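# Reproduce the reference drawing on the pad using markers

## Task

Use the markers to draw a copy of the reference picture called 'drawing' on the paper pad. The picture stands for the entire sheet, and its top edge belongs at whichever long side of the pad was farthest from the robot when the scene began. The narrow strip next to the pad is scrap for trials and does not count.

## Robot and tools

Robot: two arms, left_arm and right_arm, each with six revolute joints and a two-finger parallel gripper. Each gripper has a wrist camera. The other cameras are cam_high, cam_low and cam_above, all 672x504 pixels, plus cam_left_wrist and cam_right_wrist.

Frame: every hand position and orientation in results is in the scene frame. Its origin is at table-top height, halfway between the nominal arm bases. +x points out over the table, +z up, and left_arm sits on the +y side. The names left and right do not match image sides. The calibrated bases are near (-0.006, +0.341, 0) for left_arm and (-0.005, -0.338, 0) for right_arm, in metres. The printed hand pose can be a few centimetres off, more so at long reach. end_effector_position is the point between the finger pads, about 1 cm short of the fingertips. The fingers point along the gripper's +z and open along its y.

Row layout, used by execute_actions and move: one flat list of 14 numbers covering both arms, even if one arm stays still. The first 7 are left_arm, the next 7 are right_arm. Within each arm the order is: wrist pitch, wrist roll, shoulder, wrist yaw, elbow, waist, then gripper opening. The six joint numbers are offsets, not poses. They count from the arm's Joint targets as they stood when the action or call began, not from the previous row. Sending the same offset again therefore moves the joint further. Scale is -1 to 1: 1.0 equals 2.224 rad for waist, shoulder and elbow, and 8.485 rad for wrist pitch, wrist yaw and wrist roll. The opening number is absolute: +1 is fully open, -1 is shut. To leave a gripper unchanged, resend its current command; a 0 is itself a command for half-open. Sending 0 for all of an arm's joints re-commands its current targets.

Joint ranges in rad: waist -2.618 to 3.054, shoulder 0.000 to 3.142, elbow 0.000 to 3.142, wrist pitch -1.571 to 1.571, wrist yaw -1.571 to 1.571, wrist roll -2.094 to 2.094. A request more than 0.059 rad (the big joints and wrist pitch) or 0.124 rad (wrist yaw and roll) past an end gets refused for both arms. Real ends can sit that far either side of these values. A "joint sent to its limit" line means a joint was clipped at its end.

execute_actions(actions, cameras): actions is a list of actions. Each action is a list of up to 15 rows, one per 1/30 s step; a short action repeats its last row until 15 steps. Images come back only when actions is empty or cameras names them (["all"] gives all). Each target may lead the measured angle by at most 0.339 rad (big joints) or 2.2 rad (wrist), so large moves take several actions. If the targets would carry the gripper over 200 mm from where it is, that arm's targets get scaled back.

move(target, speed, blend, opening_speed, grip_force, blocking, cameras): target is one 14-number row, or a list of up to 15 rows that all count from the same starting Joint targets. speed is in rad/s for the joint with farthest to go, 0.004 to 12.57, default 0.5. blend, in rad, rounds corners between listed targets; 0 means stop at each. opening_speed is the gripper rate per second on the -1 to 1 scale, at least 0.2. grip_force is newtons per finger pad, 10 to 50. blocking=false returns after about 0.5 s while the motion continues. Joints all move together, so the gripper follows a curve, and paths do not avoid obstacles or the other arm. The result adds a "move:" line such as done, off_target, moving, held or fault, and limits=held if steps were withheld.

wait(seconds) lets time pass, 0 to 3600, and returns early if a move ends. stop() brakes a running move. zoom_image(camera, region) crops the latest image from one camera; region is [x0, y0, x1, y1] in pixels from the top-left, at most 504 by 504. show_instructions() displays the reference image. read_manual gives licence text. finished_scene() ends the scene for good.

Result lines: Joint positions and Joint velocities list each arm's joints in the order above, then the finger gap in metres (0.094 fully open). Joint targets are what the next offsets count from. Tool commands shows present gripper commands. grip_measured is the measured opening on the command scale; with nothing held it reads a little wide. grip_effort_nm is the gripper motor's averaged effort, negative closing. Joint torques follow the joint order; entries 3, 5 and 6 wrap at plus or minus 28 N m. A "joint command not followed" line means the clearance check altered some targets. Step readings list joint angles at some control steps.

Cautions: do not let markers or anything else fall or end up off the table. Avoid fast impacts, hard pressing into the table or pad, and any contact between the two arms or one gripper closing on the other's fingers. Do not strain the wrist camera cables. Holding loads or pushing toward unreachable poses heats motors; a MOTOR HOT line warns at 75 °C, and at 90 °C the arm folds and goes idle. To stop pressing, command targets back past the measured positions. Loose objects may get nudged occasionally.

Each tool is called after "Request:" as name([rows], argument=value, ...), one row to a line, values as JSON.

Reference images:

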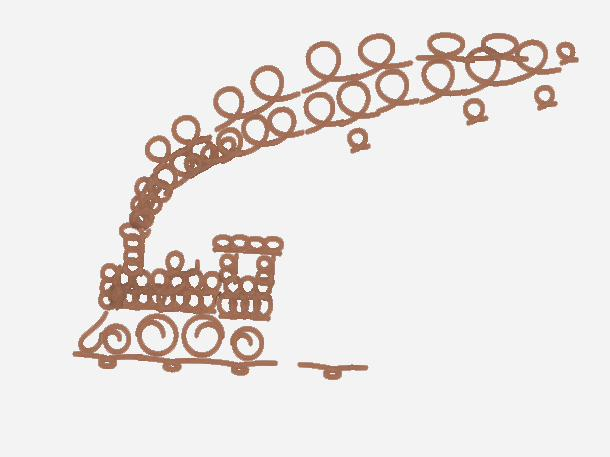

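## Session

I'll start by looking at the scene.

Request:
execute_actions(actions=[])

Request:
show_instructions()

Scene clock: 0.00 s.
left_arm: end_effector_position=(+0.3943, +0.3350, +0.1104) grip_measured=+1.000 grip_effort_nm=n/a end_effector_quat_wxyz=(+0.619, -0.015, +0.785, -0.003) | right_arm: end_effector_position=(+0.3947, -0.3962, +0.1304) grip_measured=+1.000 grip_effort_nm=n/a end_effector_quat_wxyz=(+0.623, +0.065, +0.771, -0.114)
Joint names: [wrist pitch, wrist roll, shoulder, wrist yaw, elbow, waist]
Joint positions: left_arm=[1.014 -0.037 1.582 -0.053 0.332 -0.05 0.094] | right_arm=[0.967 -0.055 1.532 0.207 0.362 -0.038 0.094]
Joint velocities: within noise
Joint torques (N m): no reading
Heat: left arm: 34 °C; right arm: 34 °C.
Joint targets: left_arm=[1.021 -0.037 1.573 -0.053 0.341 -0.050] | right_arm=[0.979 -0.054 1.522 0.208 0.373 -0.038]
Tool commands: left_gripper/opening=+1.0 right_gripper/opening=+1.0

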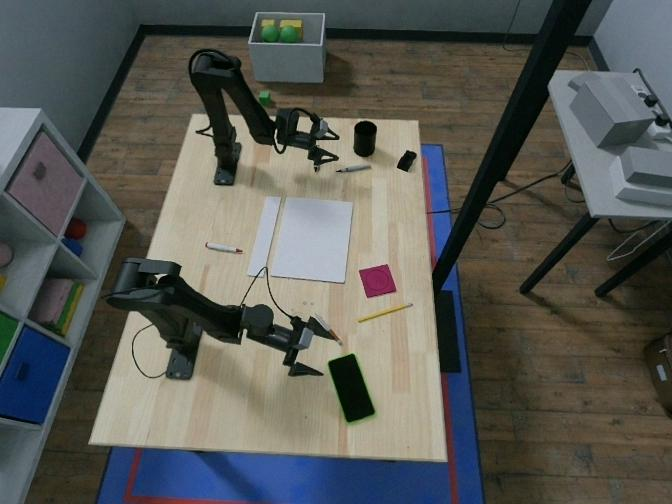

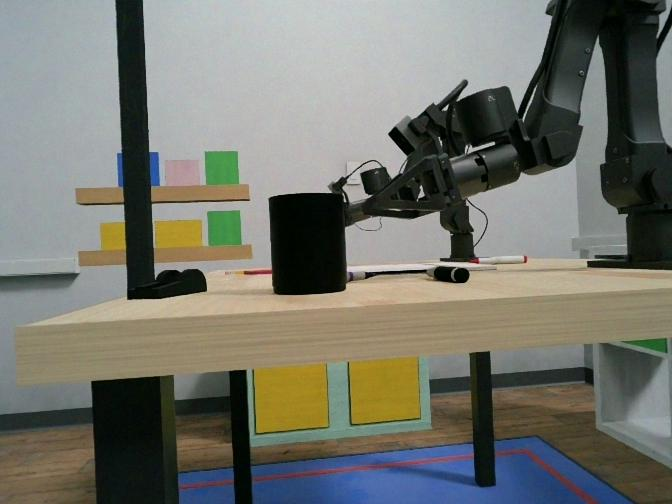

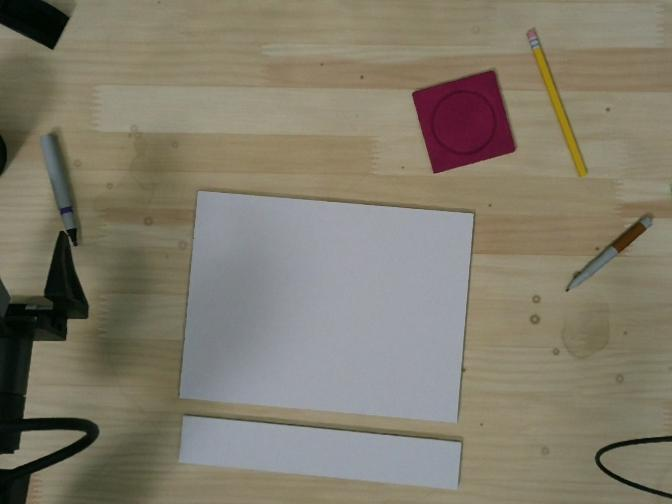

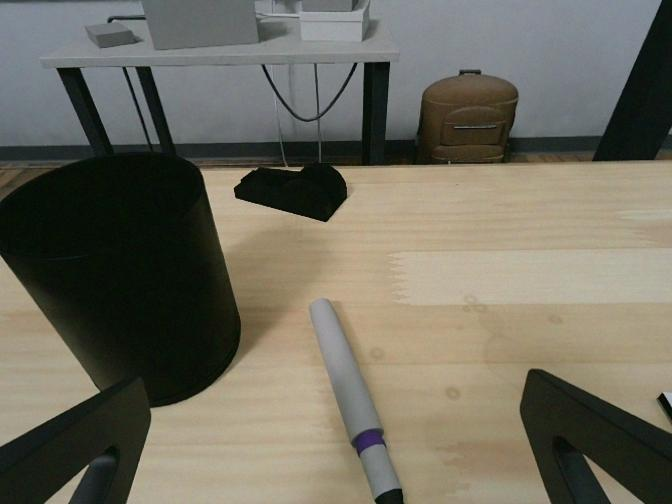

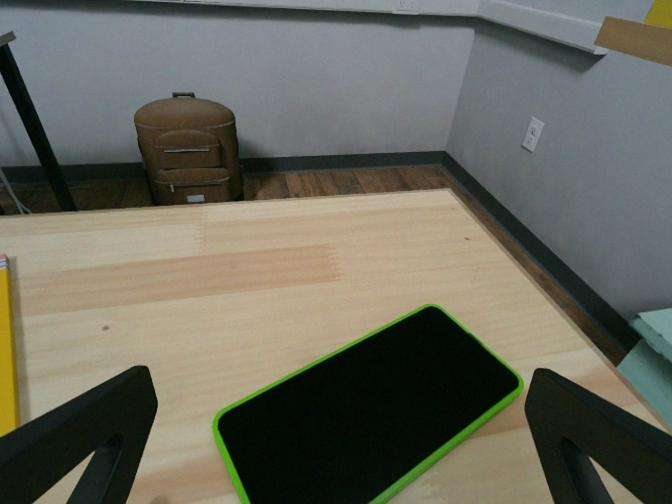

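Reference images for this scene: drawing.

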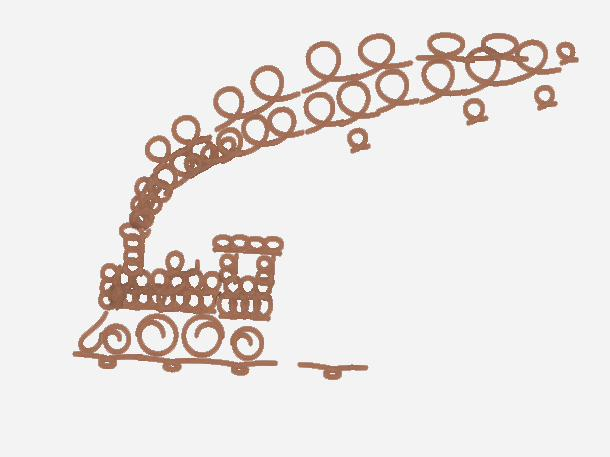

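Request:
zoom_image(camera="cam_above", region=[500, 180, 672, 309])

Request:
zoom_image(camera="cam_above", region=[0, 100, 172, 229])

Request:
zoom_image(camera="cam_high", region=[180, 180, 380, 380])

Request:
zoom_image(camera="cam_above", region=[150, 150, 500, 500])

Scaled by 2.930 from the camera's image (finer frame: 960x720).

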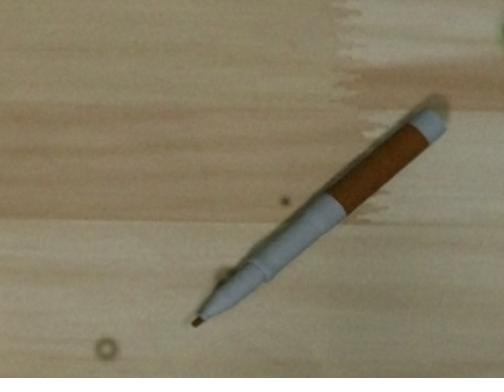

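Scaled by 2.930 from the camera's image (finer frame: 960x720).

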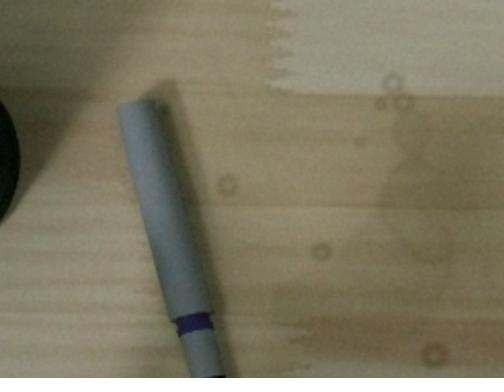

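Scaled by 2.520 from the camera's image (finer frame: 960x720).

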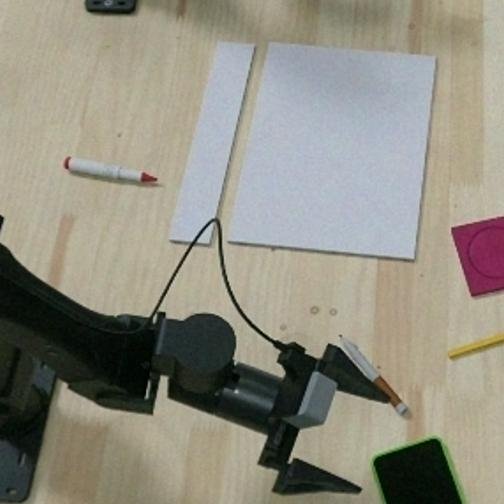

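Scaled by 1.440 from the camera's image (finer frame: 960x720).

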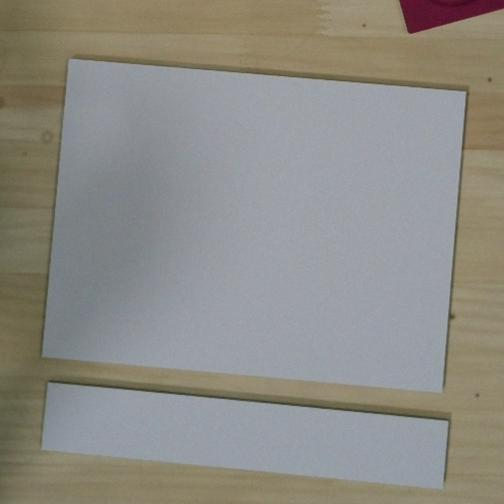

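Request:
move(target=[0,0,0,0,0,0,1,-0.27154,0.12929,0.24326,-0.02451,0.64928,0.10881,1], speed=0.6, cameras=["all"])

Scene clock: 14.90 s.
left_arm: end_effector_position=(+0.3943, +0.3350, +0.1104) grip_measured=+1.000 grip_effort_nm=0.00 end_effector_quat_wxyz=(+0.619, -0.015, +0.785, -0.003) | right_arm: end_effector_position=(+0.3804, -0.2662, +0.0932) grip_measured=+1.000 grip_effort_nm=0.00 end_effector_quat_wxyz=(-0.005, +0.414, +0.910, -0.004)
Joint positions: left_arm=[1.014 -0.037 1.582 -0.053 0.332 -0.05 0.094] | right_arm=[-1.31 1.036 2.057 0 1.784 0.199 0.094]
Joint torques (N m): left_arm=[1.68 0.02 -6.56 -0.05 5.39 -0.13] | right_arm=[0.19 0.08 -7.82 0.01 8.59 0.42]
Heat: left arm: 35 °C; right arm: 37 °C.
Joint targets: left_arm=[1.021 -0.037 1.573 -0.053 0.341 -0.050] | right_arm=[-1.325 1.043 2.063 0.000 1.817 0.204]
move: done

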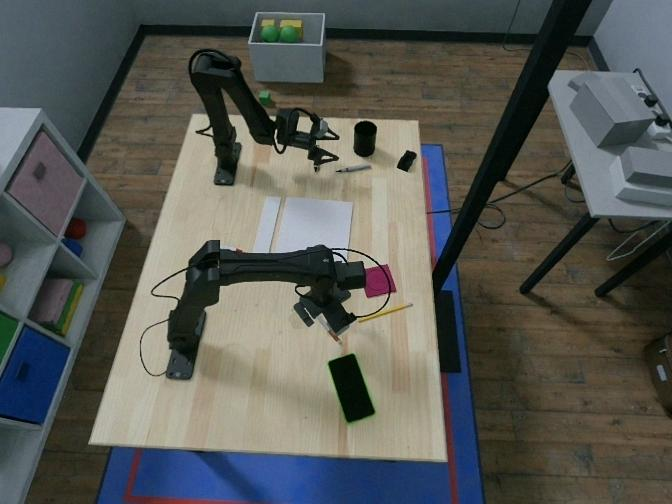

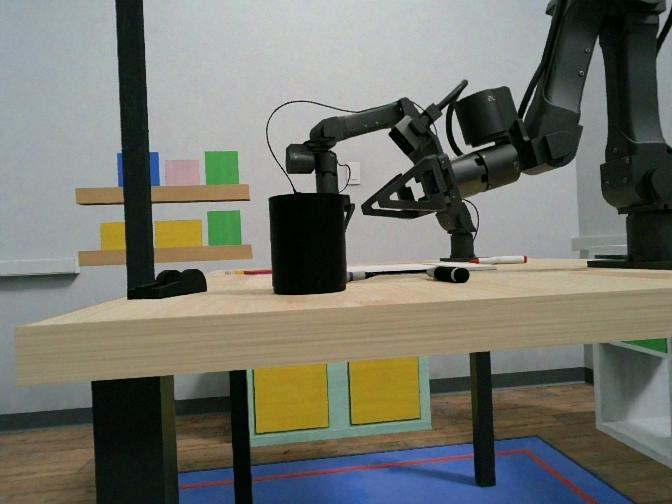

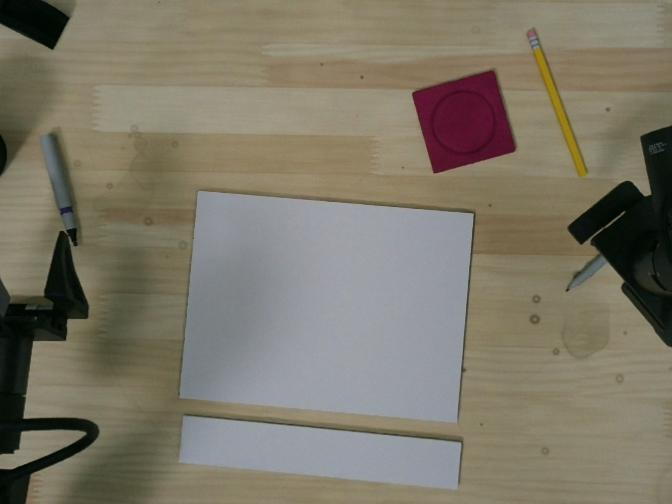

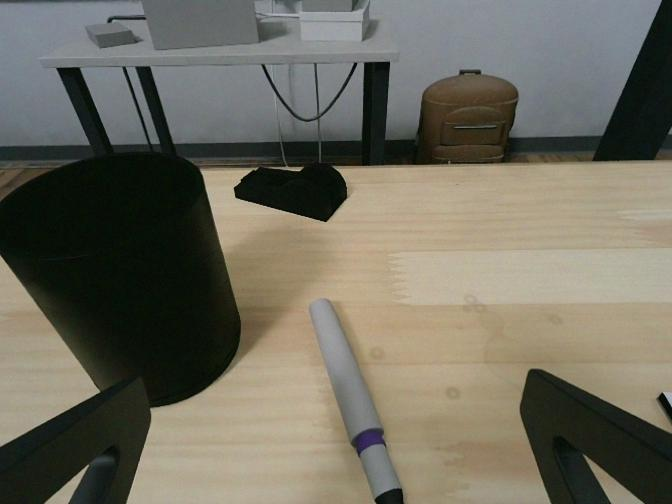

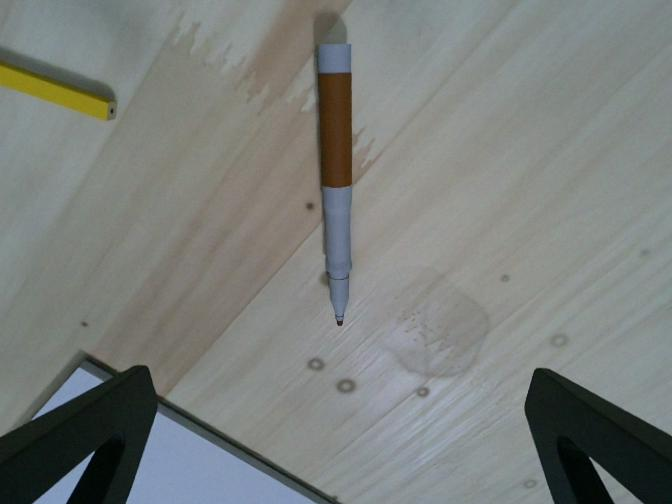

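Request:
move(target=[0,0,0,0,0,0,1,0.01314,-0.01049,0.02878,0,-0.01619,-0.02968,1], speed=0.2, cameras=["cam_right_wrist","cam_above"])

Scene clock: 20.30 s.
left_arm: end_effector_position=(+0.3943, +0.3350, +0.1104) grip_measured=+1.000 grip_effort_nm=0.00 end_effector_quat_wxyz=(+0.619, -0.015, +0.785, -0.003) | right_arm: end_effector_position=(+0.4014, -0.2867, +0.0678) grip_measured=+1.000 grip_effort_nm=0.00 end_effector_quat_wxyz=(+0.000, +0.406, +0.914, +0.001)
Joint positions: left_arm=[1.014 -0.037 1.582 -0.053 0.332 -0.05 0.094] | right_arm=[-1.23 0.96 2.123 -0.002 1.784 0.14 0.094]
Joint torques (N m): left_arm=[1.62 0.04 -6.46 -0.04 5.3 -0.06] | right_arm=[0.44 -0.09 -8.39 0.02 5.29 -0.13]
Heat: left arm: 36 °C; right arm: 36 °C.
Joint targets: left_arm=[1.021 -0.037 1.573 -0.053 0.341 -0.050] | right_arm=[-1.214 0.953 2.127 0.000 1.781 0.138]
move: done
Images, in order (width x height): cam_above 672x504, cam_right_wrist 672x504.

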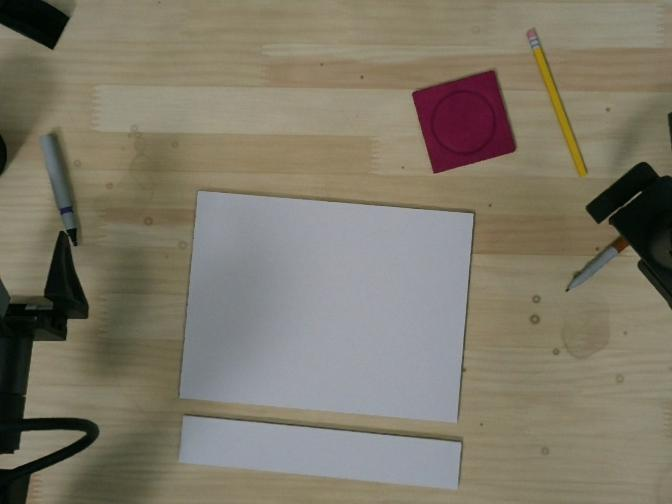

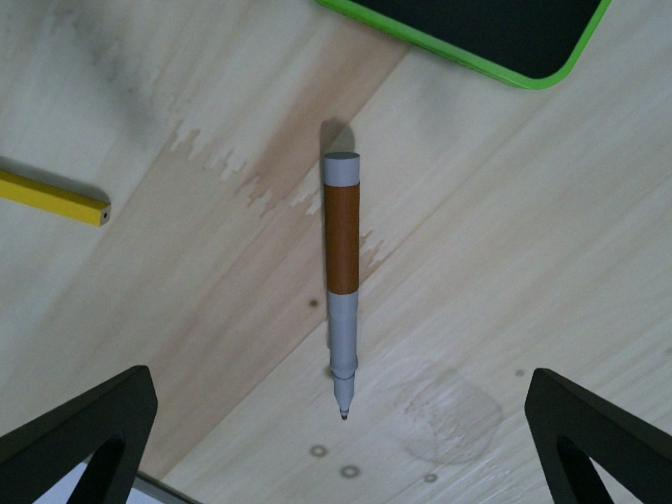

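Request:
move(target=[0,0,0,0,0,0,1,0.01626,-0.0020,0.01169,0,-0.05845,-0.00225,0.3], speed=0.15, cameras=["cam_right_wrist","cam_low"])

Scene clock: 26.10 s.
left_arm: end_effector_position=(+0.3943, +0.3350, +0.1104) grip_measured=+1.000 grip_effort_nm=0.00 end_effector_quat_wxyz=(+0.619, -0.015, +0.785, -0.003) | right_arm: end_effector_position=(+0.3971, -0.2872, +0.0265) grip_measured=+0.302 grip_effort_nm=-0.09 end_effector_quat_wxyz=(-0.006, +0.398, +0.917, -0.002)
Joint positions: left_arm=[1.014 -0.037 1.582 -0.053 0.332 -0.05 0.094] | right_arm=[-1.092 0.942 2.149 -0.002 1.658 0.14 0.061]
Joint velocities: left_arm=[within noise] | right_arm=[0.037 -0.007 -0.022 -0.183 -0.007 0.007 0]
Joint torques (N m): left_arm=[1.69 0.03 -6.42 -0.07 5.35 -0.09] | right_arm=[0.45 -0.06 -8.44 0.03 4.82 -0.58]
Heat: left arm: 36 °C; right arm: 36 °C.
Joint targets: left_arm=[1.021 -0.037 1.573 -0.053 0.341 -0.050] | right_arm=[-1.076 0.936 2.153 0.000 1.651 0.133]
move: done
Images, in order (width x height): cam_low 672x504, cam_right_wrist 672x504.

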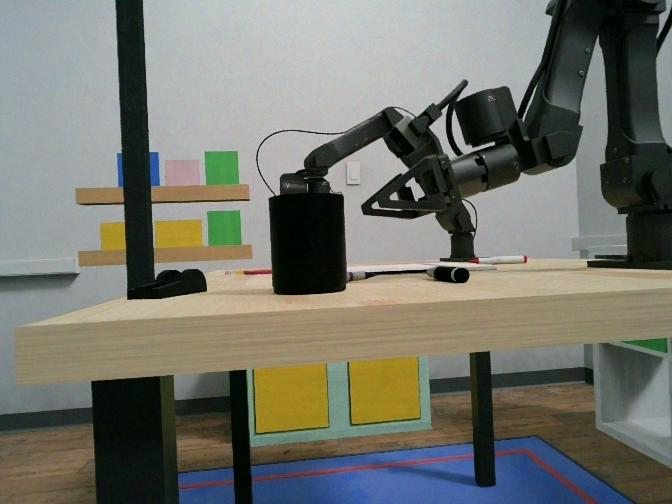

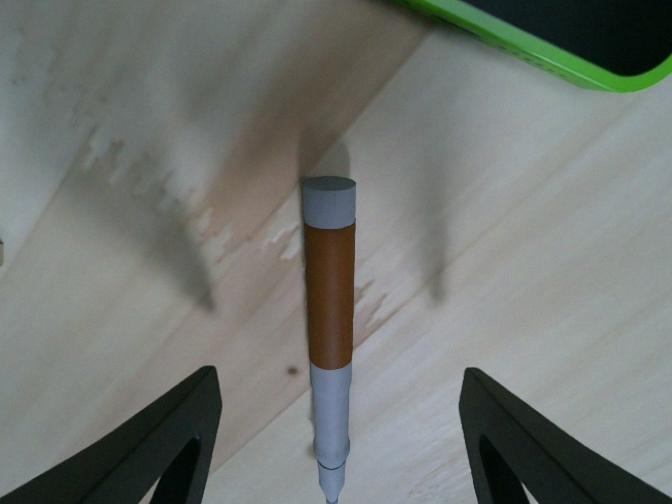

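Request:
move(target=[0,0,0,0,0,0,1,0.00731,0,0.00495,0,-0.01799,0,0.3], speed=0.08, cameras=["cam_right_wrist","cam_above"])

Scene clock: 28.40 s.
left_arm: end_effector_position=(+0.3943, +0.3350, +0.1104) grip_measured=+1.000 grip_effort_nm=0.00 end_effector_quat_wxyz=(+0.619, -0.015, +0.785, -0.003) | right_arm: end_effector_position=(+0.3992, -0.2870, +0.0135) grip_measured=+0.302 grip_effort_nm=-0.08 end_effector_quat_wxyz=(+0.000, +0.398, +0.917, +0.001)
Joint positions: left_arm=[1.014 -0.037 1.582 -0.053 0.332 -0.05 0.094] | right_arm=[-1.03 0.942 2.158 -0.002 1.619 0.14 0.061]
Joint torques (N m): left_arm=[1.69 0.02 -6.46 -0.05 5.33 -0.13] | right_arm=[0.44 -0.06 -8.34 0.03 4.71 -0.58]
Heat: left arm: 36 °C; right arm: 36 °C.
Joint targets: left_arm=[1.021 -0.037 1.573 -0.053 0.341 -0.050] | right_arm=[-1.014 0.937 2.164 0.000 1.611 0.133]
move: done
Images, in order (width x height): cam_above 672x504, cam_right_wrist 672x504.

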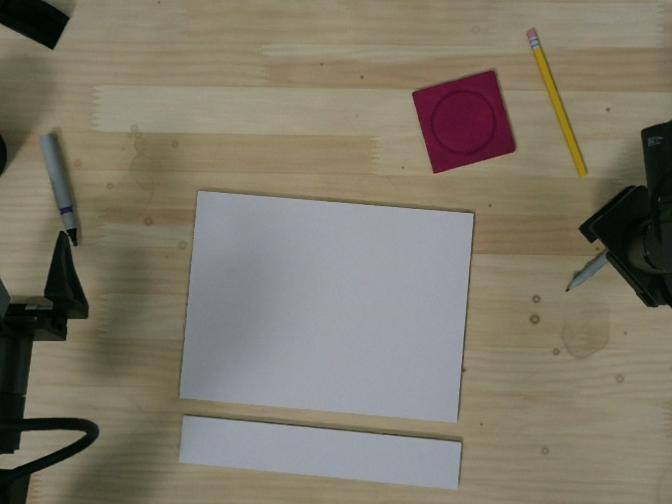

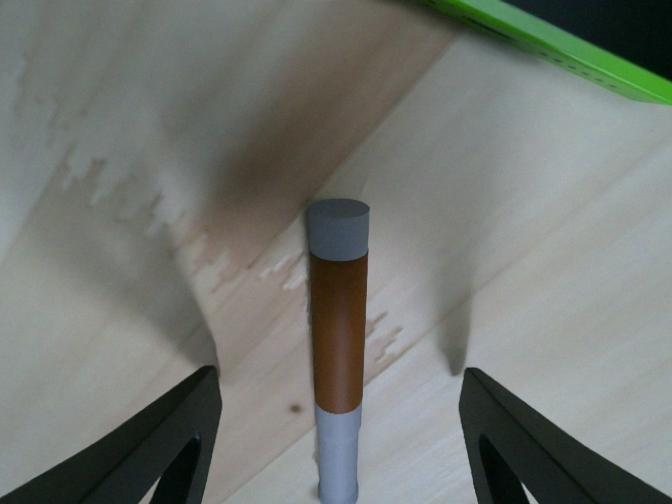

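Request:
move(target=[0,0,0,0,0,0,1,0.0018,0,0.0013,0,-0.0045,0,0.3], speed=0.05, cameras=["cam_right_wrist"])

Scene clock: 29.53 s.
left_arm: end_effector_position=(+0.3943, +0.3350, +0.1104) grip_measured=+1.000 grip_effort_nm=0.00 end_effector_quat_wxyz=(+0.619, -0.015, +0.785, -0.003) | right_arm: end_effector_position=(+0.3993, -0.2870, +0.0098) grip_measured=+0.302 grip_effort_nm=-0.08 end_effector_quat_wxyz=(+0.001, +0.398, +0.917, +0.002)
Joint positions: left_arm=[1.014 -0.037 1.582 -0.053 0.332 -0.05 0.094] | right_arm=[-1.015 0.942 2.161 -0.002 1.608 0.14 0.061]
Joint torques (N m): left_arm=[1.65 0.02 -6.53 -0.06 5.23 -0.12] | right_arm=[0.49 -0.06 -8.27 0.03 4.78 -0.58]
Heat: left arm: 36 °C; right arm: 36 °C.
Joint targets: left_arm=[1.021 -0.037 1.573 -0.053 0.341 -0.050] | right_arm=[-0.998 0.937 2.167 0.000 1.601 0.133]
move: done

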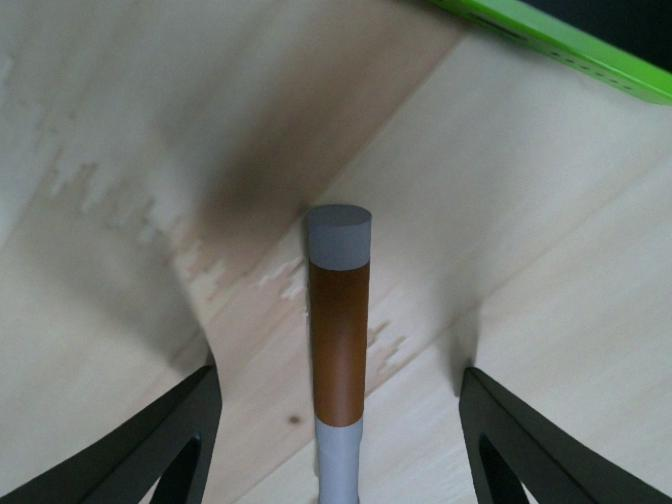

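Request:
move(target=[0,0,0,0,0,0,1,0,0,0,0,0,0,-1], opening_speed=0.4, grip_force=40, cameras=["cam_right_wrist"])

Scene clock: 33.30 s.
left_arm: end_effector_position=(+0.3943, +0.3350, +0.1104) grip_measured=+1.000 grip_effort_nm=0.00 end_effector_quat_wxyz=(+0.619, -0.015, +0.785, -0.003) | right_arm: end_effector_position=(+0.3994, -0.2869, +0.0098) grip_measured=-0.769 grip_effort_nm=-0.85 end_effector_quat_wxyz=(+0.001, +0.398, +0.917, +0.002)
Joint positions: left_arm=[1.014 -0.037 1.582 -0.053 0.332 -0.05 0.094] | right_arm=[-1.014 0.942 2.161 -0.002 1.608 0.14 0.011]
Joint torques (N m): left_arm=[1.69 0.07 -6.41 -0.06 5.33 -0.06] | right_arm=[0.48 -0.06 -8.31 0.03 4.72 -0.57]
Heat: left arm: 37 °C; right arm: 36 °C.
Joint targets: left_arm=[1.021 -0.037 1.573 -0.053 0.341 -0.050] | right_arm=[-0.999 0.936 2.167 0.000 1.601 0.133]
grip_force (N): 40, 40
move: done

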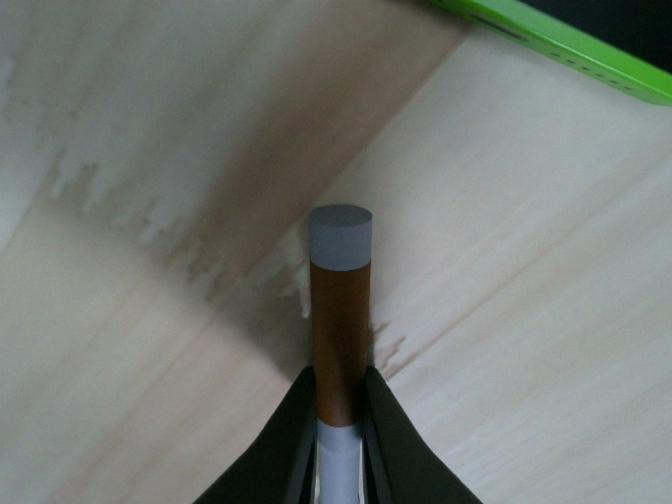

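Request:
move([
  [0,0,0,0,0,0,1,-0.05905,0,-0.0634,0,0.19874,0,-1],
  [0,0,0,0,0,0,1,0.24391,-0.11031,-0.05692,-0.14567,-0.28381,0.28822,-1],
], speed=0.5, blend=[0.1,0], cameras=["all"])

Scene clock: 44.07 s.
left_arm: end_effector_position=(+0.3943, +0.3350, +0.1104) grip_measured=+1.000 grip_effort_nm=0.00 end_effector_quat_wxyz=(+0.619, -0.015, +0.785, -0.003) | right_arm: end_effector_position=(+0.2000, +0.0896, +0.1594) grip_measured=-0.769 grip_effort_nm=-0.85 end_effector_quat_wxyz=(-0.373, +0.587, -0.401, -0.596)
Joint positions: left_arm=[1.014 -0.037 1.582 -0.053 0.332 -0.05 0.094] | right_arm=[1.048 0.009 2.058 -1.227 0.977 0.772 0.011]
Joint torques (N m): left_arm=[1.66 0 -6.63 -0.06 5.3 -0.02] | right_arm=[1.49 -0.1 -9.06 -0.11 4.27 0.16]
Heat: left arm: 37 °C; right arm: 36 °C.
Joint targets: left_arm=[1.021 -0.037 1.573 -0.053 0.341 -0.050] | right_arm=[1.071 0.001 2.040 -1.236 0.970 0.774]
grip_force (N): 40, 40
move: done

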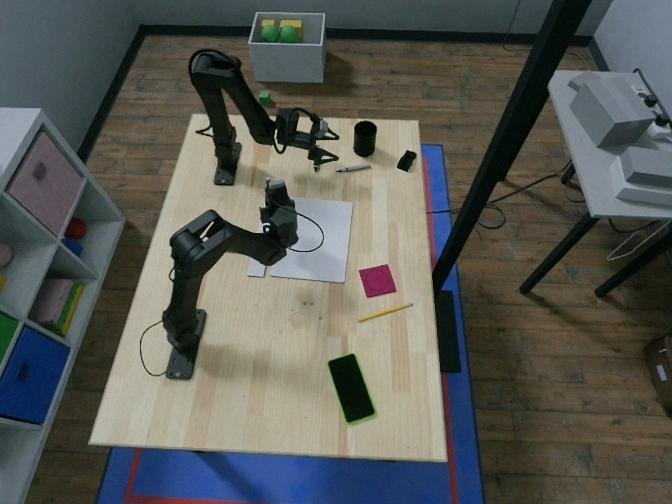

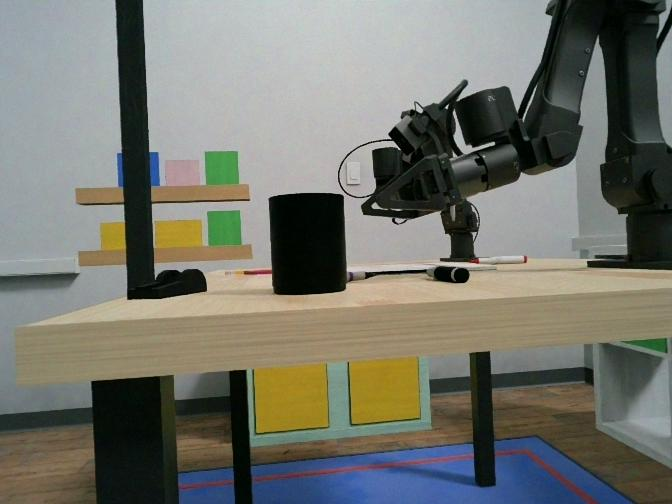

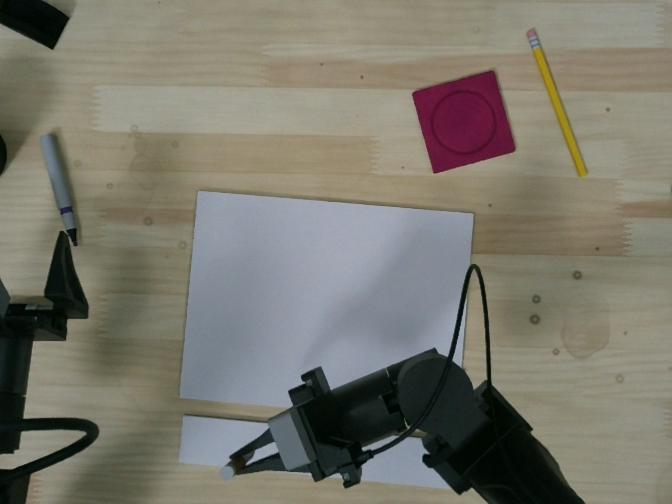

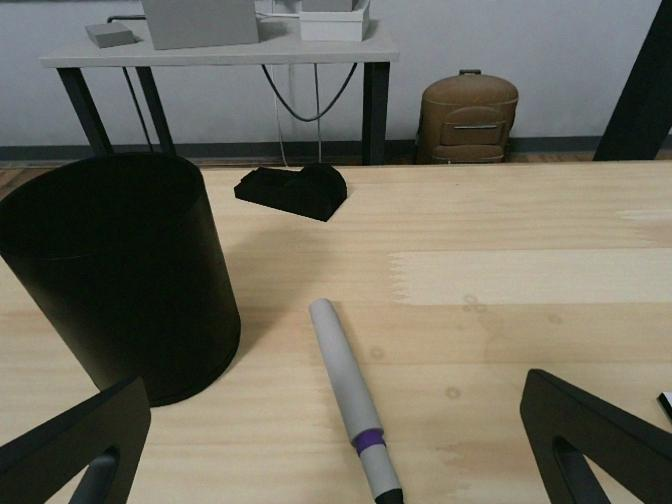

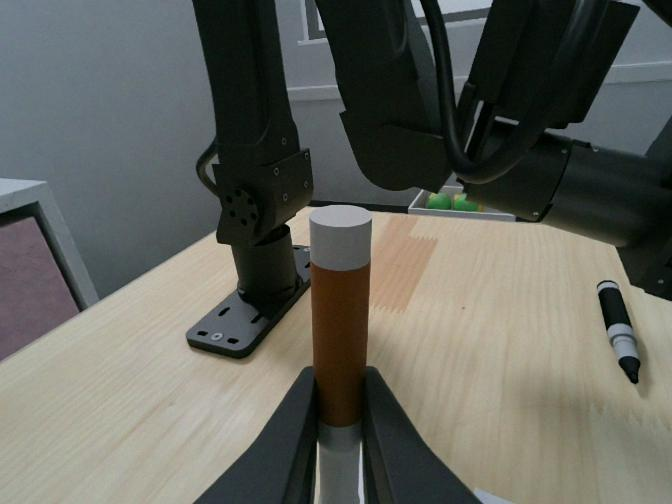

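Request:
execute_actions([
  [[0,0,0,0,0,0,1,0,0,0,0.00059,0,0.00225,-1]],
  [[0,0,0,0,0,0,1,0,0,0,0.00059,0,0.00225,-1]],
  [[0,0,0,0,0,0,1,0,0,0,0.00059,0,0.00225,-1]],
  [[0,0,0,0,0,0,1,0,0,0,0.00059,0,0.00225,-1]],
  [[0,0,0,0,0,0,1,0,0,0,-0.00059,0,-0.00225,-1]],
  [[0,0,0,0,0,0,1,0,0,0,-0.00059,0,-0.00225,-1]],
  [[0,0,0,0,0,0,1,0,0,0,-0.00059,0,-0.00225,-1]],
  [[0,0,0,0,0,0,1,0,0,0,-0.00059,0,-0.00225,-1]],
  [[0,0,0,0,0,0,1,0,0,0,-0.00059,0,-0.00225,-1]],
  [[0,0,0,0,0,0,1,0,0,0,-0.00059,0,-0.00225,-1]],
  [[0,0,0,0,0,0,1,0,0,0,-0.00059,0,-0.00225,-1]],
  [[0,0,0,0,0,0,1,0,0,0,-0.00059,0,-0.00225,-1]],
  [[0,0,0,0,0,0,1,0,0,0,0.00059,0,0.00225,-1]],
  [[0,0,0,0,0,0,1,0,0,0,0.00059,0,0.00225,-1]],
  [[0,0,0,0,0,0,1,0,0,0,0.00059,0,0.00225,-1]],
  [[0,0,0,0,0,0,1,0,0,0,0.00059,0,0.00225,-1]],
])

Scene clock: 52.93 s.
left_arm: end_effector_position=(+0.3943, +0.3350, +0.1104) grip_measured=+1.000 grip_effort_nm=0.00 end_effector_quat_wxyz=(+0.619, -0.015, +0.785, -0.003) | right_arm: end_effector_position=(+0.1992, +0.0876, +0.1596) grip_measured=-0.769 grip_effort_nm=-0.85 end_effector_quat_wxyz=(-0.369, +0.589, -0.397, -0.598)
Joint positions: left_arm=[1.014 -0.037 1.582 -0.053 0.332 -0.05 0.094] | right_arm=[1.048 0.009 2.058 -1.243 0.977 0.768 0.011]
Joint torques (N m): left_arm=[1.68 0.04 -6.43 -0.04 5.19 -0.02] | right_arm=[1.49 -0.09 -9.05 0.05 4.25 0.5]
Heat: left arm: 38 °C; right arm: 36 °C.
Joint targets: left_arm=[1.021 -0.037 1.573 -0.053 0.341 -0.050] | right_arm=[1.071 0.001 2.040 -1.236 0.970 0.774]
grip_force (N): 40, 40
Step readings (joint positions of left_arm | right_arm):
0: [1.014 -0.037 1.582 -0.053 0.332 -0.050] | [1.048 0.009 2.058 -1.228 0.977 0.772]
1: [1.014 -0.037 1.582 -0.053 0.332 -0.050] | [1.048 0.009 2.058 -1.228 0.977 0.772]
2: [1.014 -0.037 1.582 -0.053 0.332 -0.050] | [1.048 0.009 2.058 -1.228 0.977 0.772]
4: [1.014 -0.037 1.582 -0.053 0.332 -0.050] | [1.048 0.009 2.058 -1.228 0.977 0.772]
8: [1.014 -0.037 1.582 -0.053 0.332 -0.050] | [1.048 0.009 2.058 -1.228 0.977 0.772]
15: [1.014 -0.037 1.582 -0.053 0.332 -0.050] | [1.048 0.009 2.058 -1.228 0.977 0.772]
16: [1.014 -0.037 1.582 -0.053 0.332 -0.050] | [1.048 0.009 2.058 -1.228 0.977 0.772]
17: [1.014 -0.037 1.582 -0.053 0.332 -0.050] | [1.048 0.009 2.058 -1.228 0.977 0.773]
19: [1.014 -0.037 1.582 -0.053 0.332 -0.050] | [1.048 0.009 2.058 -1.228 0.977 0.776]
23: [1.014 -0.037 1.582 -0.053 0.332 -0.050] | [1.048 0.009 2.058 -1.228 0.977 0.778]
30: [1.014 -0.037 1.582 -0.053 0.332 -0.050] | [1.048 0.009 2.058 -1.228 0.977 0.778]
31: [1.014 -0.037 1.582 -0.053 0.332 -0.050] | [1.048 0.009 2.058 -1.228 0.977 0.778]
32: [1.014 -0.037 1.582 -0.053 0.332 -0.050] | [1.048 0.009 2.058 -1.228 0.977 0.779]
34: [1.014 -0.037 1.582 -0.053 0.332 -0.050] | [1.048 0.009 2.058 -1.228 0.977 0.781]
38: [1.014 -0.037 1.582 -0.053 0.332 -0.050] | [1.048 0.009 2.058 -1.228 0.977 0.781]
45: [1.014 -0.037 1.582 -0.053 0.332 -0.050] | [1.048 0.009 2.058 -1.228 0.977 0.781]
46: [1.014 -0.037 1.582 -0.053 0.332 -0.050] | [1.048 0.009 2.058 -1.228 0.977 0.781]
47: [1.014 -0.037 1.582 -0.053 0.332 -0.050] | [1.048 0.009 2.058 -1.227 0.977 0.782]
49: [1.014 -0.037 1.582 -0.053 0.332 -0.050] | [1.048 0.009 2.058 -1.226 0.977 0.784]
53: [1.014 -0.037 1.582 -0.053 0.332 -0.050] | [1.048 0.009 2.058 -1.225 0.977 0.788]
60: [1.014 -0.037 1.582 -0.053 0.332 -0.050] | [1.048 0.009 2.058 -1.224 0.977 0.788]
61: [1.014 -0.037 1.582 -0.053 0.332 -0.050] | [1.048 0.009 2.058 -1.224 0.977 0.788]
62: [1.014 -0.037 1.582 -0.053 0.332 -0.050] | [1.048 0.009 2.058 -1.224 0.977 0.788]
64: [1.014 -0.037 1.582 -0.053 0.332 -0.050] | [1.048 0.009 2.058 -1.224 0.977 0.788]
68: [1.014 -0.037 1.582 -0.053 0.332 -0.050] | [1.048 0.009 2.058 -1.224 0.977 0.788]
75: [1.014 -0.037 1.582 -0.053 0.332 -0.050] | [1.048 0.009 2.058 -1.224 0.977 0.788]
76: [1.014 -0.037 1.582 -0.053 0.332 -0.050] | [1.048 0.009 2.058 -1.224 0.977 0.788]
77: [1.014 -0.037 1.582 -0.053 0.332 -0.050] | [1.048 0.009 2.058 -1.224 0.977 0.788]
79: [1.014 -0.037 1.582 -0.053 0.332 -0.050] | [1.048 0.009 2.058 -1.224 0.977 0.788]
83: [1.014 -0.037 1.582 -0.053 0.332 -0.050] | [1.048 0.009 2.058 -1.224 0.977 0.788]
90: [1.014 -0.037 1.582 -0.053 0.332 -0.050] | [1.048 0.009 2.058 -1.224 0.977 0.788]
91: [1.014 -0.037 1.582 -0.053 0.332 -0.050] | [1.048 0.009 2.058 -1.224 0.977 0.788]
92: [1.014 -0.037 1.582 -0.053 0.332 -0.050] | [1.048 0.009 2.058 -1.224 0.977 0.788]
94: [1.014 -0.037 1.582 -0.053 0.332 -0.050] | [1.048 0.009 2.058 -1.224 0.977 0.788]
98: [1.014 -0.037 1.582 -0.053 0.332 -0.050] | [1.048 0.009 2.058 -1.224 0.977 0.786]
105: [1.014 -0.037 1.582 -0.053 0.332 -0.050] | [1.048 0.009 2.058 -1.224 0.977 0.786]
106: [1.014 -0.037 1.582 -0.053 0.332 -0.050] | [1.048 0.009 2.058 -1.224 0.977 0.785]
107: [1.014 -0.037 1.582 -0.053 0.332 -0.050] | [1.048 0.009 2.058 -1.224 0.977 0.784]
109: [1.014 -0.037 1.582 -0.053 0.332 -0.050] | [1.048 0.009 2.058 -1.225 0.977 0.782]
113: [1.014 -0.037 1.582 -0.053 0.332 -0.050] | [1.048 0.009 2.058 -1.227 0.977 0.782]
120: [1.014 -0.037 1.582 -0.053 0.332 -0.050] | [1.048 0.009 2.058 -1.227 0.977 0.782]
121: [1.014 -0.037 1.582 -0.053 0.332 -0.050] | [1.048 0.009 2.058 -1.228 0.977 0.782]
122: [1.014 -0.037 1.582 -0.053 0.332 -0.050] | [1.048 0.009 2.058 -1.229 0.977 0.781]
124: [1.014 -0.037 1.582 -0.053 0.332 -0.050] | [1.048 0.009 2.058 -1.230 0.977 0.779]
128: [1.014 -0.037 1.582 -0.053 0.332 -0.050] | [1.048 0.009 2.058 -1.232 0.977 0.776]
135: [1.014 -0.037 1.582 -0.053 0.332 -0.050] | [1.048 0.009 2.058 -1.232 0.977 0.775]
136: [1.014 -0.037 1.582 -0.053 0.332 -0.050] | [1.048 0.009 2.058 -1.232 0.977 0.775]
137: [1.014 -0.037 1.582 -0.053 0.332 -0.050] | [1.048 0.009 2.058 -1.233 0.977 0.774]
139: [1.014 -0.037 1.582 -0.053 0.332 -0.050] | [1.048 0.009 2.058 -1.235 0.977 0.772]
143: [1.014 -0.037 1.582 -0.053 0.332 -0.050] | [1.048 0.009 2.058 -1.237 0.977 0.771]
150: [1.014 -0.037 1.582 -0.053 0.332 -0.050] | [1.048 0.009 2.058 -1.237 0.977 0.770]
151: [1.014 -0.037 1.582 -0.053 0.332 -0.050] | [1.048 0.009 2.058 -1.238 0.977 0.770]
152: [1.014 -0.037 1.582 -0.053 0.332 -0.050] | [1.048 0.009 2.058 -1.238 0.977 0.769]
154: [1.014 -0.037 1.582 -0.053 0.332 -0.050] | [1.048 0.009 2.058 -1.240 0.977 0.768]
158: [1.014 -0.037 1.582 -0.053 0.332 -0.050] | [1.048 0.009 2.058 -1.242 0.977 0.766]
165: [1.014 -0.037 1.582 -0.053 0.332 -0.050] | [1.048 0.009 2.058 -1.242 0.977 0.765]
166: [1.014 -0.037 1.582 -0.053 0.332 -0.050] | [1.048 0.009 2.058 -1.243 0.977 0.765]
167: [1.014 -0.037 1.582 -0.053 0.332 -0.050] | [1.048 0.009 2.058 -1.243 0.977 0.764]
169: [1.014 -0.037 1.582 -0.053 0.332 -0.050] | [1.048 0.009 2.058 -1.245 0.977 0.763]
173: [1.014 -0.037 1.582 -0.053 0.332 -0.050] | [1.048 0.009 2.058 -1.246 0.977 0.761]
180: [1.014 -0.037 1.582 -0.053 0.332 -0.050] | [1.048 0.009 2.058 -1.247 0.977 0.760]
181: [1.014 -0.037 1.582 -0.053 0.332 -0.050] | [1.048 0.009 2.058 -1.248 0.977 0.760]
182: [1.014 -0.037 1.582 -0.053 0.332 -0.050] | [1.048 0.009 2.058 -1.248 0.977 0.760]
184: [1.014 -0.037 1.582 -0.053 0.332 -0.050] | [1.048 0.009 2.058 -1.248 0.977 0.760]
The list stops here: 17 later lines are left out.

Request:
move(target=[0,0,0,0,0,0,1,0.03818,0,0.12995,0,-0.00585,0,-1], speed=0.15, cameras=["cam_low","cam_above","cam_right_wrist"])

Scene clock: 57.33 s.
left_arm: end_effector_position=(+0.3943, +0.3350, +0.1104) grip_measured=+1.000 grip_effort_nm=0.00 end_effector_quat_wxyz=(+0.619, -0.015, +0.785, -0.003) | right_arm: end_effector_position=(+0.1982, +0.0867, +0.0858) grip_measured=-0.769 grip_effort_nm=-0.85 end_effector_quat_wxyz=(-0.385, +0.593, -0.382, -0.595)
Joint positions: left_arm=[1.014 -0.037 1.582 -0.053 0.332 -0.05 0.094] | right_arm=[1.371 0.008 2.323 -1.243 0.963 0.768 0.011]
Joint torques (N m): left_arm=[1.66 0.04 -6.41 -0.04 5.29 -0.08] | right_arm=[1.5 -0.09 -7.86 0.07 2.99 0.51]
Heat: left arm: 38 °C; right arm: 37 °C.
Joint targets: left_arm=[1.021 -0.037 1.573 -0.053 0.341 -0.050] | right_arm=[1.395 0.000 2.329 -1.236 0.957 0.774]
grip_force (N): 40, 40
move: done

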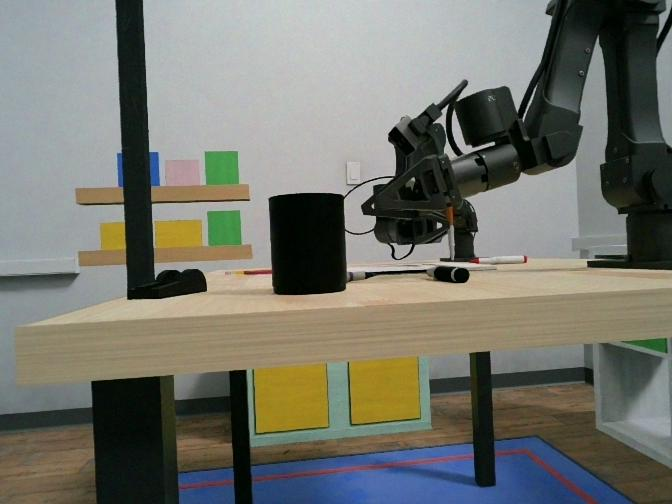

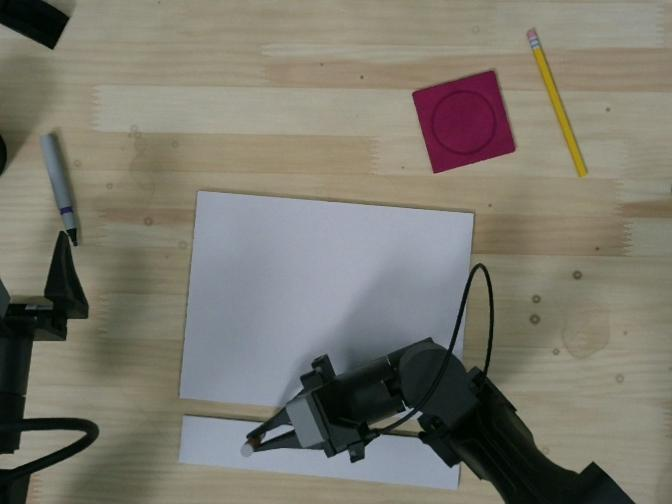

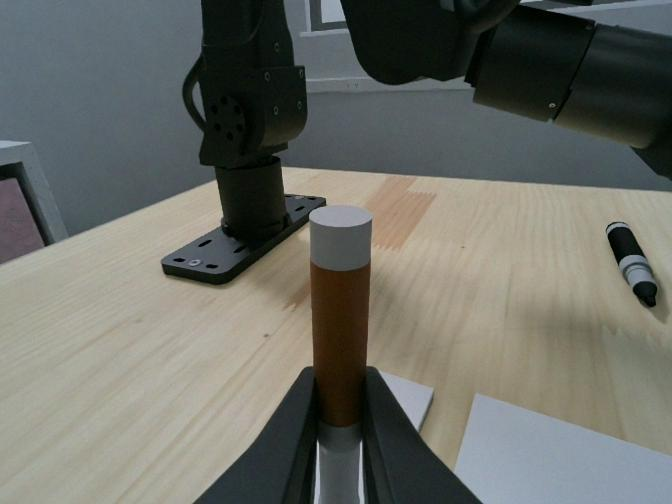

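Request:
zoom_image(camera="cam_low", region=[380, 180, 530, 292])

Request:
zoom_image(camera="cam_above", region=[170, 390, 320, 502])

Scaled by 3.360 from the camera's image (finer frame: 960x720).

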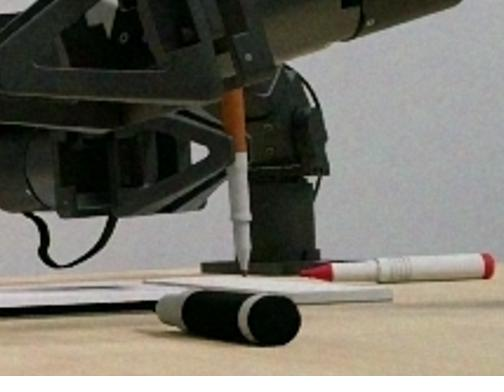

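Scaled by 3.360 from the camera's image (finer frame: 960x720).

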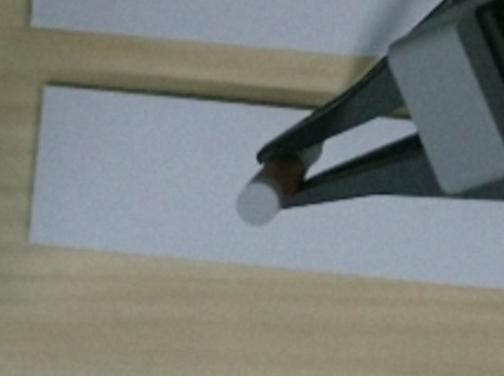

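Request:
move(target=[0,0,0,0,0,0,1,0.00224,0,0.0098,0,0.0012,0,-1], speed=0.04, cameras=["cam_low"])

Request:
zoom_image(camera="cam_low", region=[410, 210, 500, 277])

Scene clock: 63.20 s.
left_arm: end_effector_position=(+0.3943, +0.3350, +0.1104) grip_measured=+1.000 grip_effort_nm=0.00 end_effector_quat_wxyz=(+0.619, -0.015, +0.785, -0.003) | right_arm: end_effector_position=(+0.1977, +0.0862, +0.0801) grip_measured=-0.769 grip_effort_nm=-0.85 end_effector_quat_wxyz=(-0.385, +0.593, -0.382, -0.595)
Joint positions: left_arm=[1.014 -0.037 1.582 -0.053 0.332 -0.05 0.094] | right_arm=[1.39 0.008 2.343 -1.243 0.963 0.768 0.011]
Joint torques (N m): left_arm=[1.67 0.05 -6.46 -0.04 5.45 -0.1] | right_arm=[1.49 -0.09 -7.69 0.07 3.11 0.5]
Heat: left arm: 38 °C; right arm: 37 °C.
Joint targets: left_arm=[1.021 -0.037 1.573 -0.053 0.341 -0.050] | right_arm=[1.414 0.000 2.351 -1.236 0.960 0.774]
grip_force (N): 40, 40
move: done

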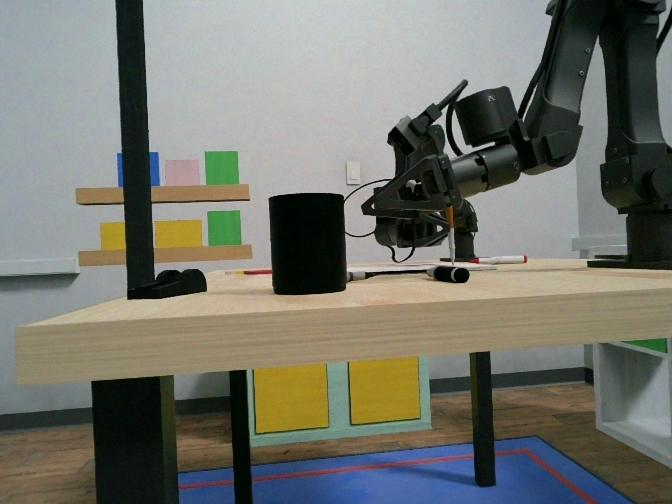

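Scaled by 5.600 from the camera's image (finer frame: 960x720).

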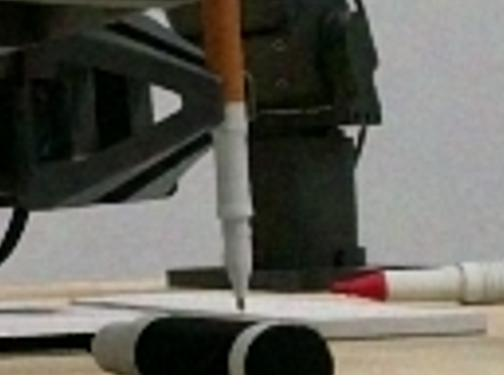

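Request:
move(target=[0,0,0,0,0,0,1,0.00112,0,0.0049,0,0.0007,0,-1], speed=0.04, cameras=["cam_low"])

Request:
zoom_image(camera="cam_low", region=[410, 210, 500, 277])

Scene clock: 64.50 s.
left_arm: end_effector_position=(+0.3943, +0.3350, +0.1104) grip_measured=+1.000 grip_effort_nm=0.00 end_effector_quat_wxyz=(+0.619, -0.015, +0.785, -0.003) | right_arm: end_effector_position=(+0.1974, +0.0860, +0.0793) grip_measured=-0.769 grip_effort_nm=-0.85 end_effector_quat_wxyz=(-0.389, +0.594, -0.378, -0.594)
Joint positions: left_arm=[1.014 -0.037 1.582 -0.053 0.332 -0.05 0.094] | right_arm=[1.409 0.008 2.35 -1.243 0.963 0.768 0.011]
Joint torques (N m): left_arm=[1.71 0.06 -6.43 0 5.18 -0.13] | right_arm=[1.4 -0.09 -7.47 0.08 3.18 0.5]
Heat: left arm: 38 °C; right arm: 37 °C.
Joint targets: left_arm=[1.021 -0.037 1.573 -0.053 0.341 -0.050] | right_arm=[1.423 0.000 2.362 -1.236 0.961 0.774]
grip_force (N): 40, 40
move: done

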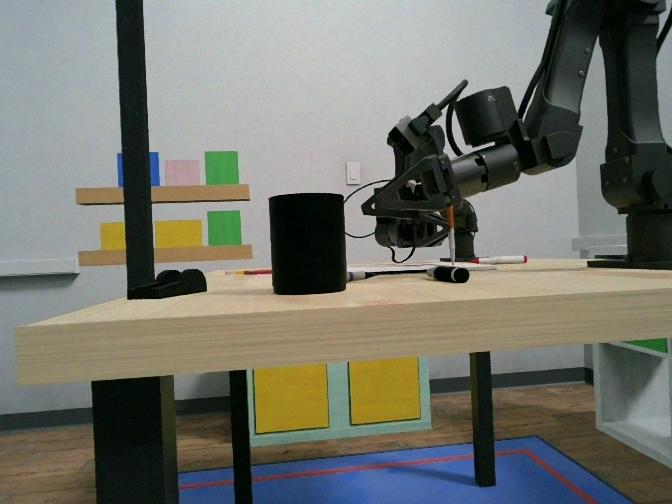

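Scaled by 5.600 from the camera's image (finer frame: 960x720).

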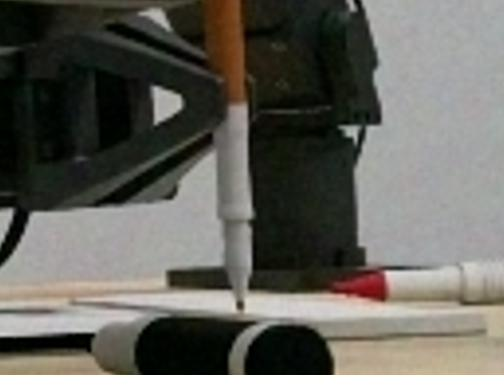

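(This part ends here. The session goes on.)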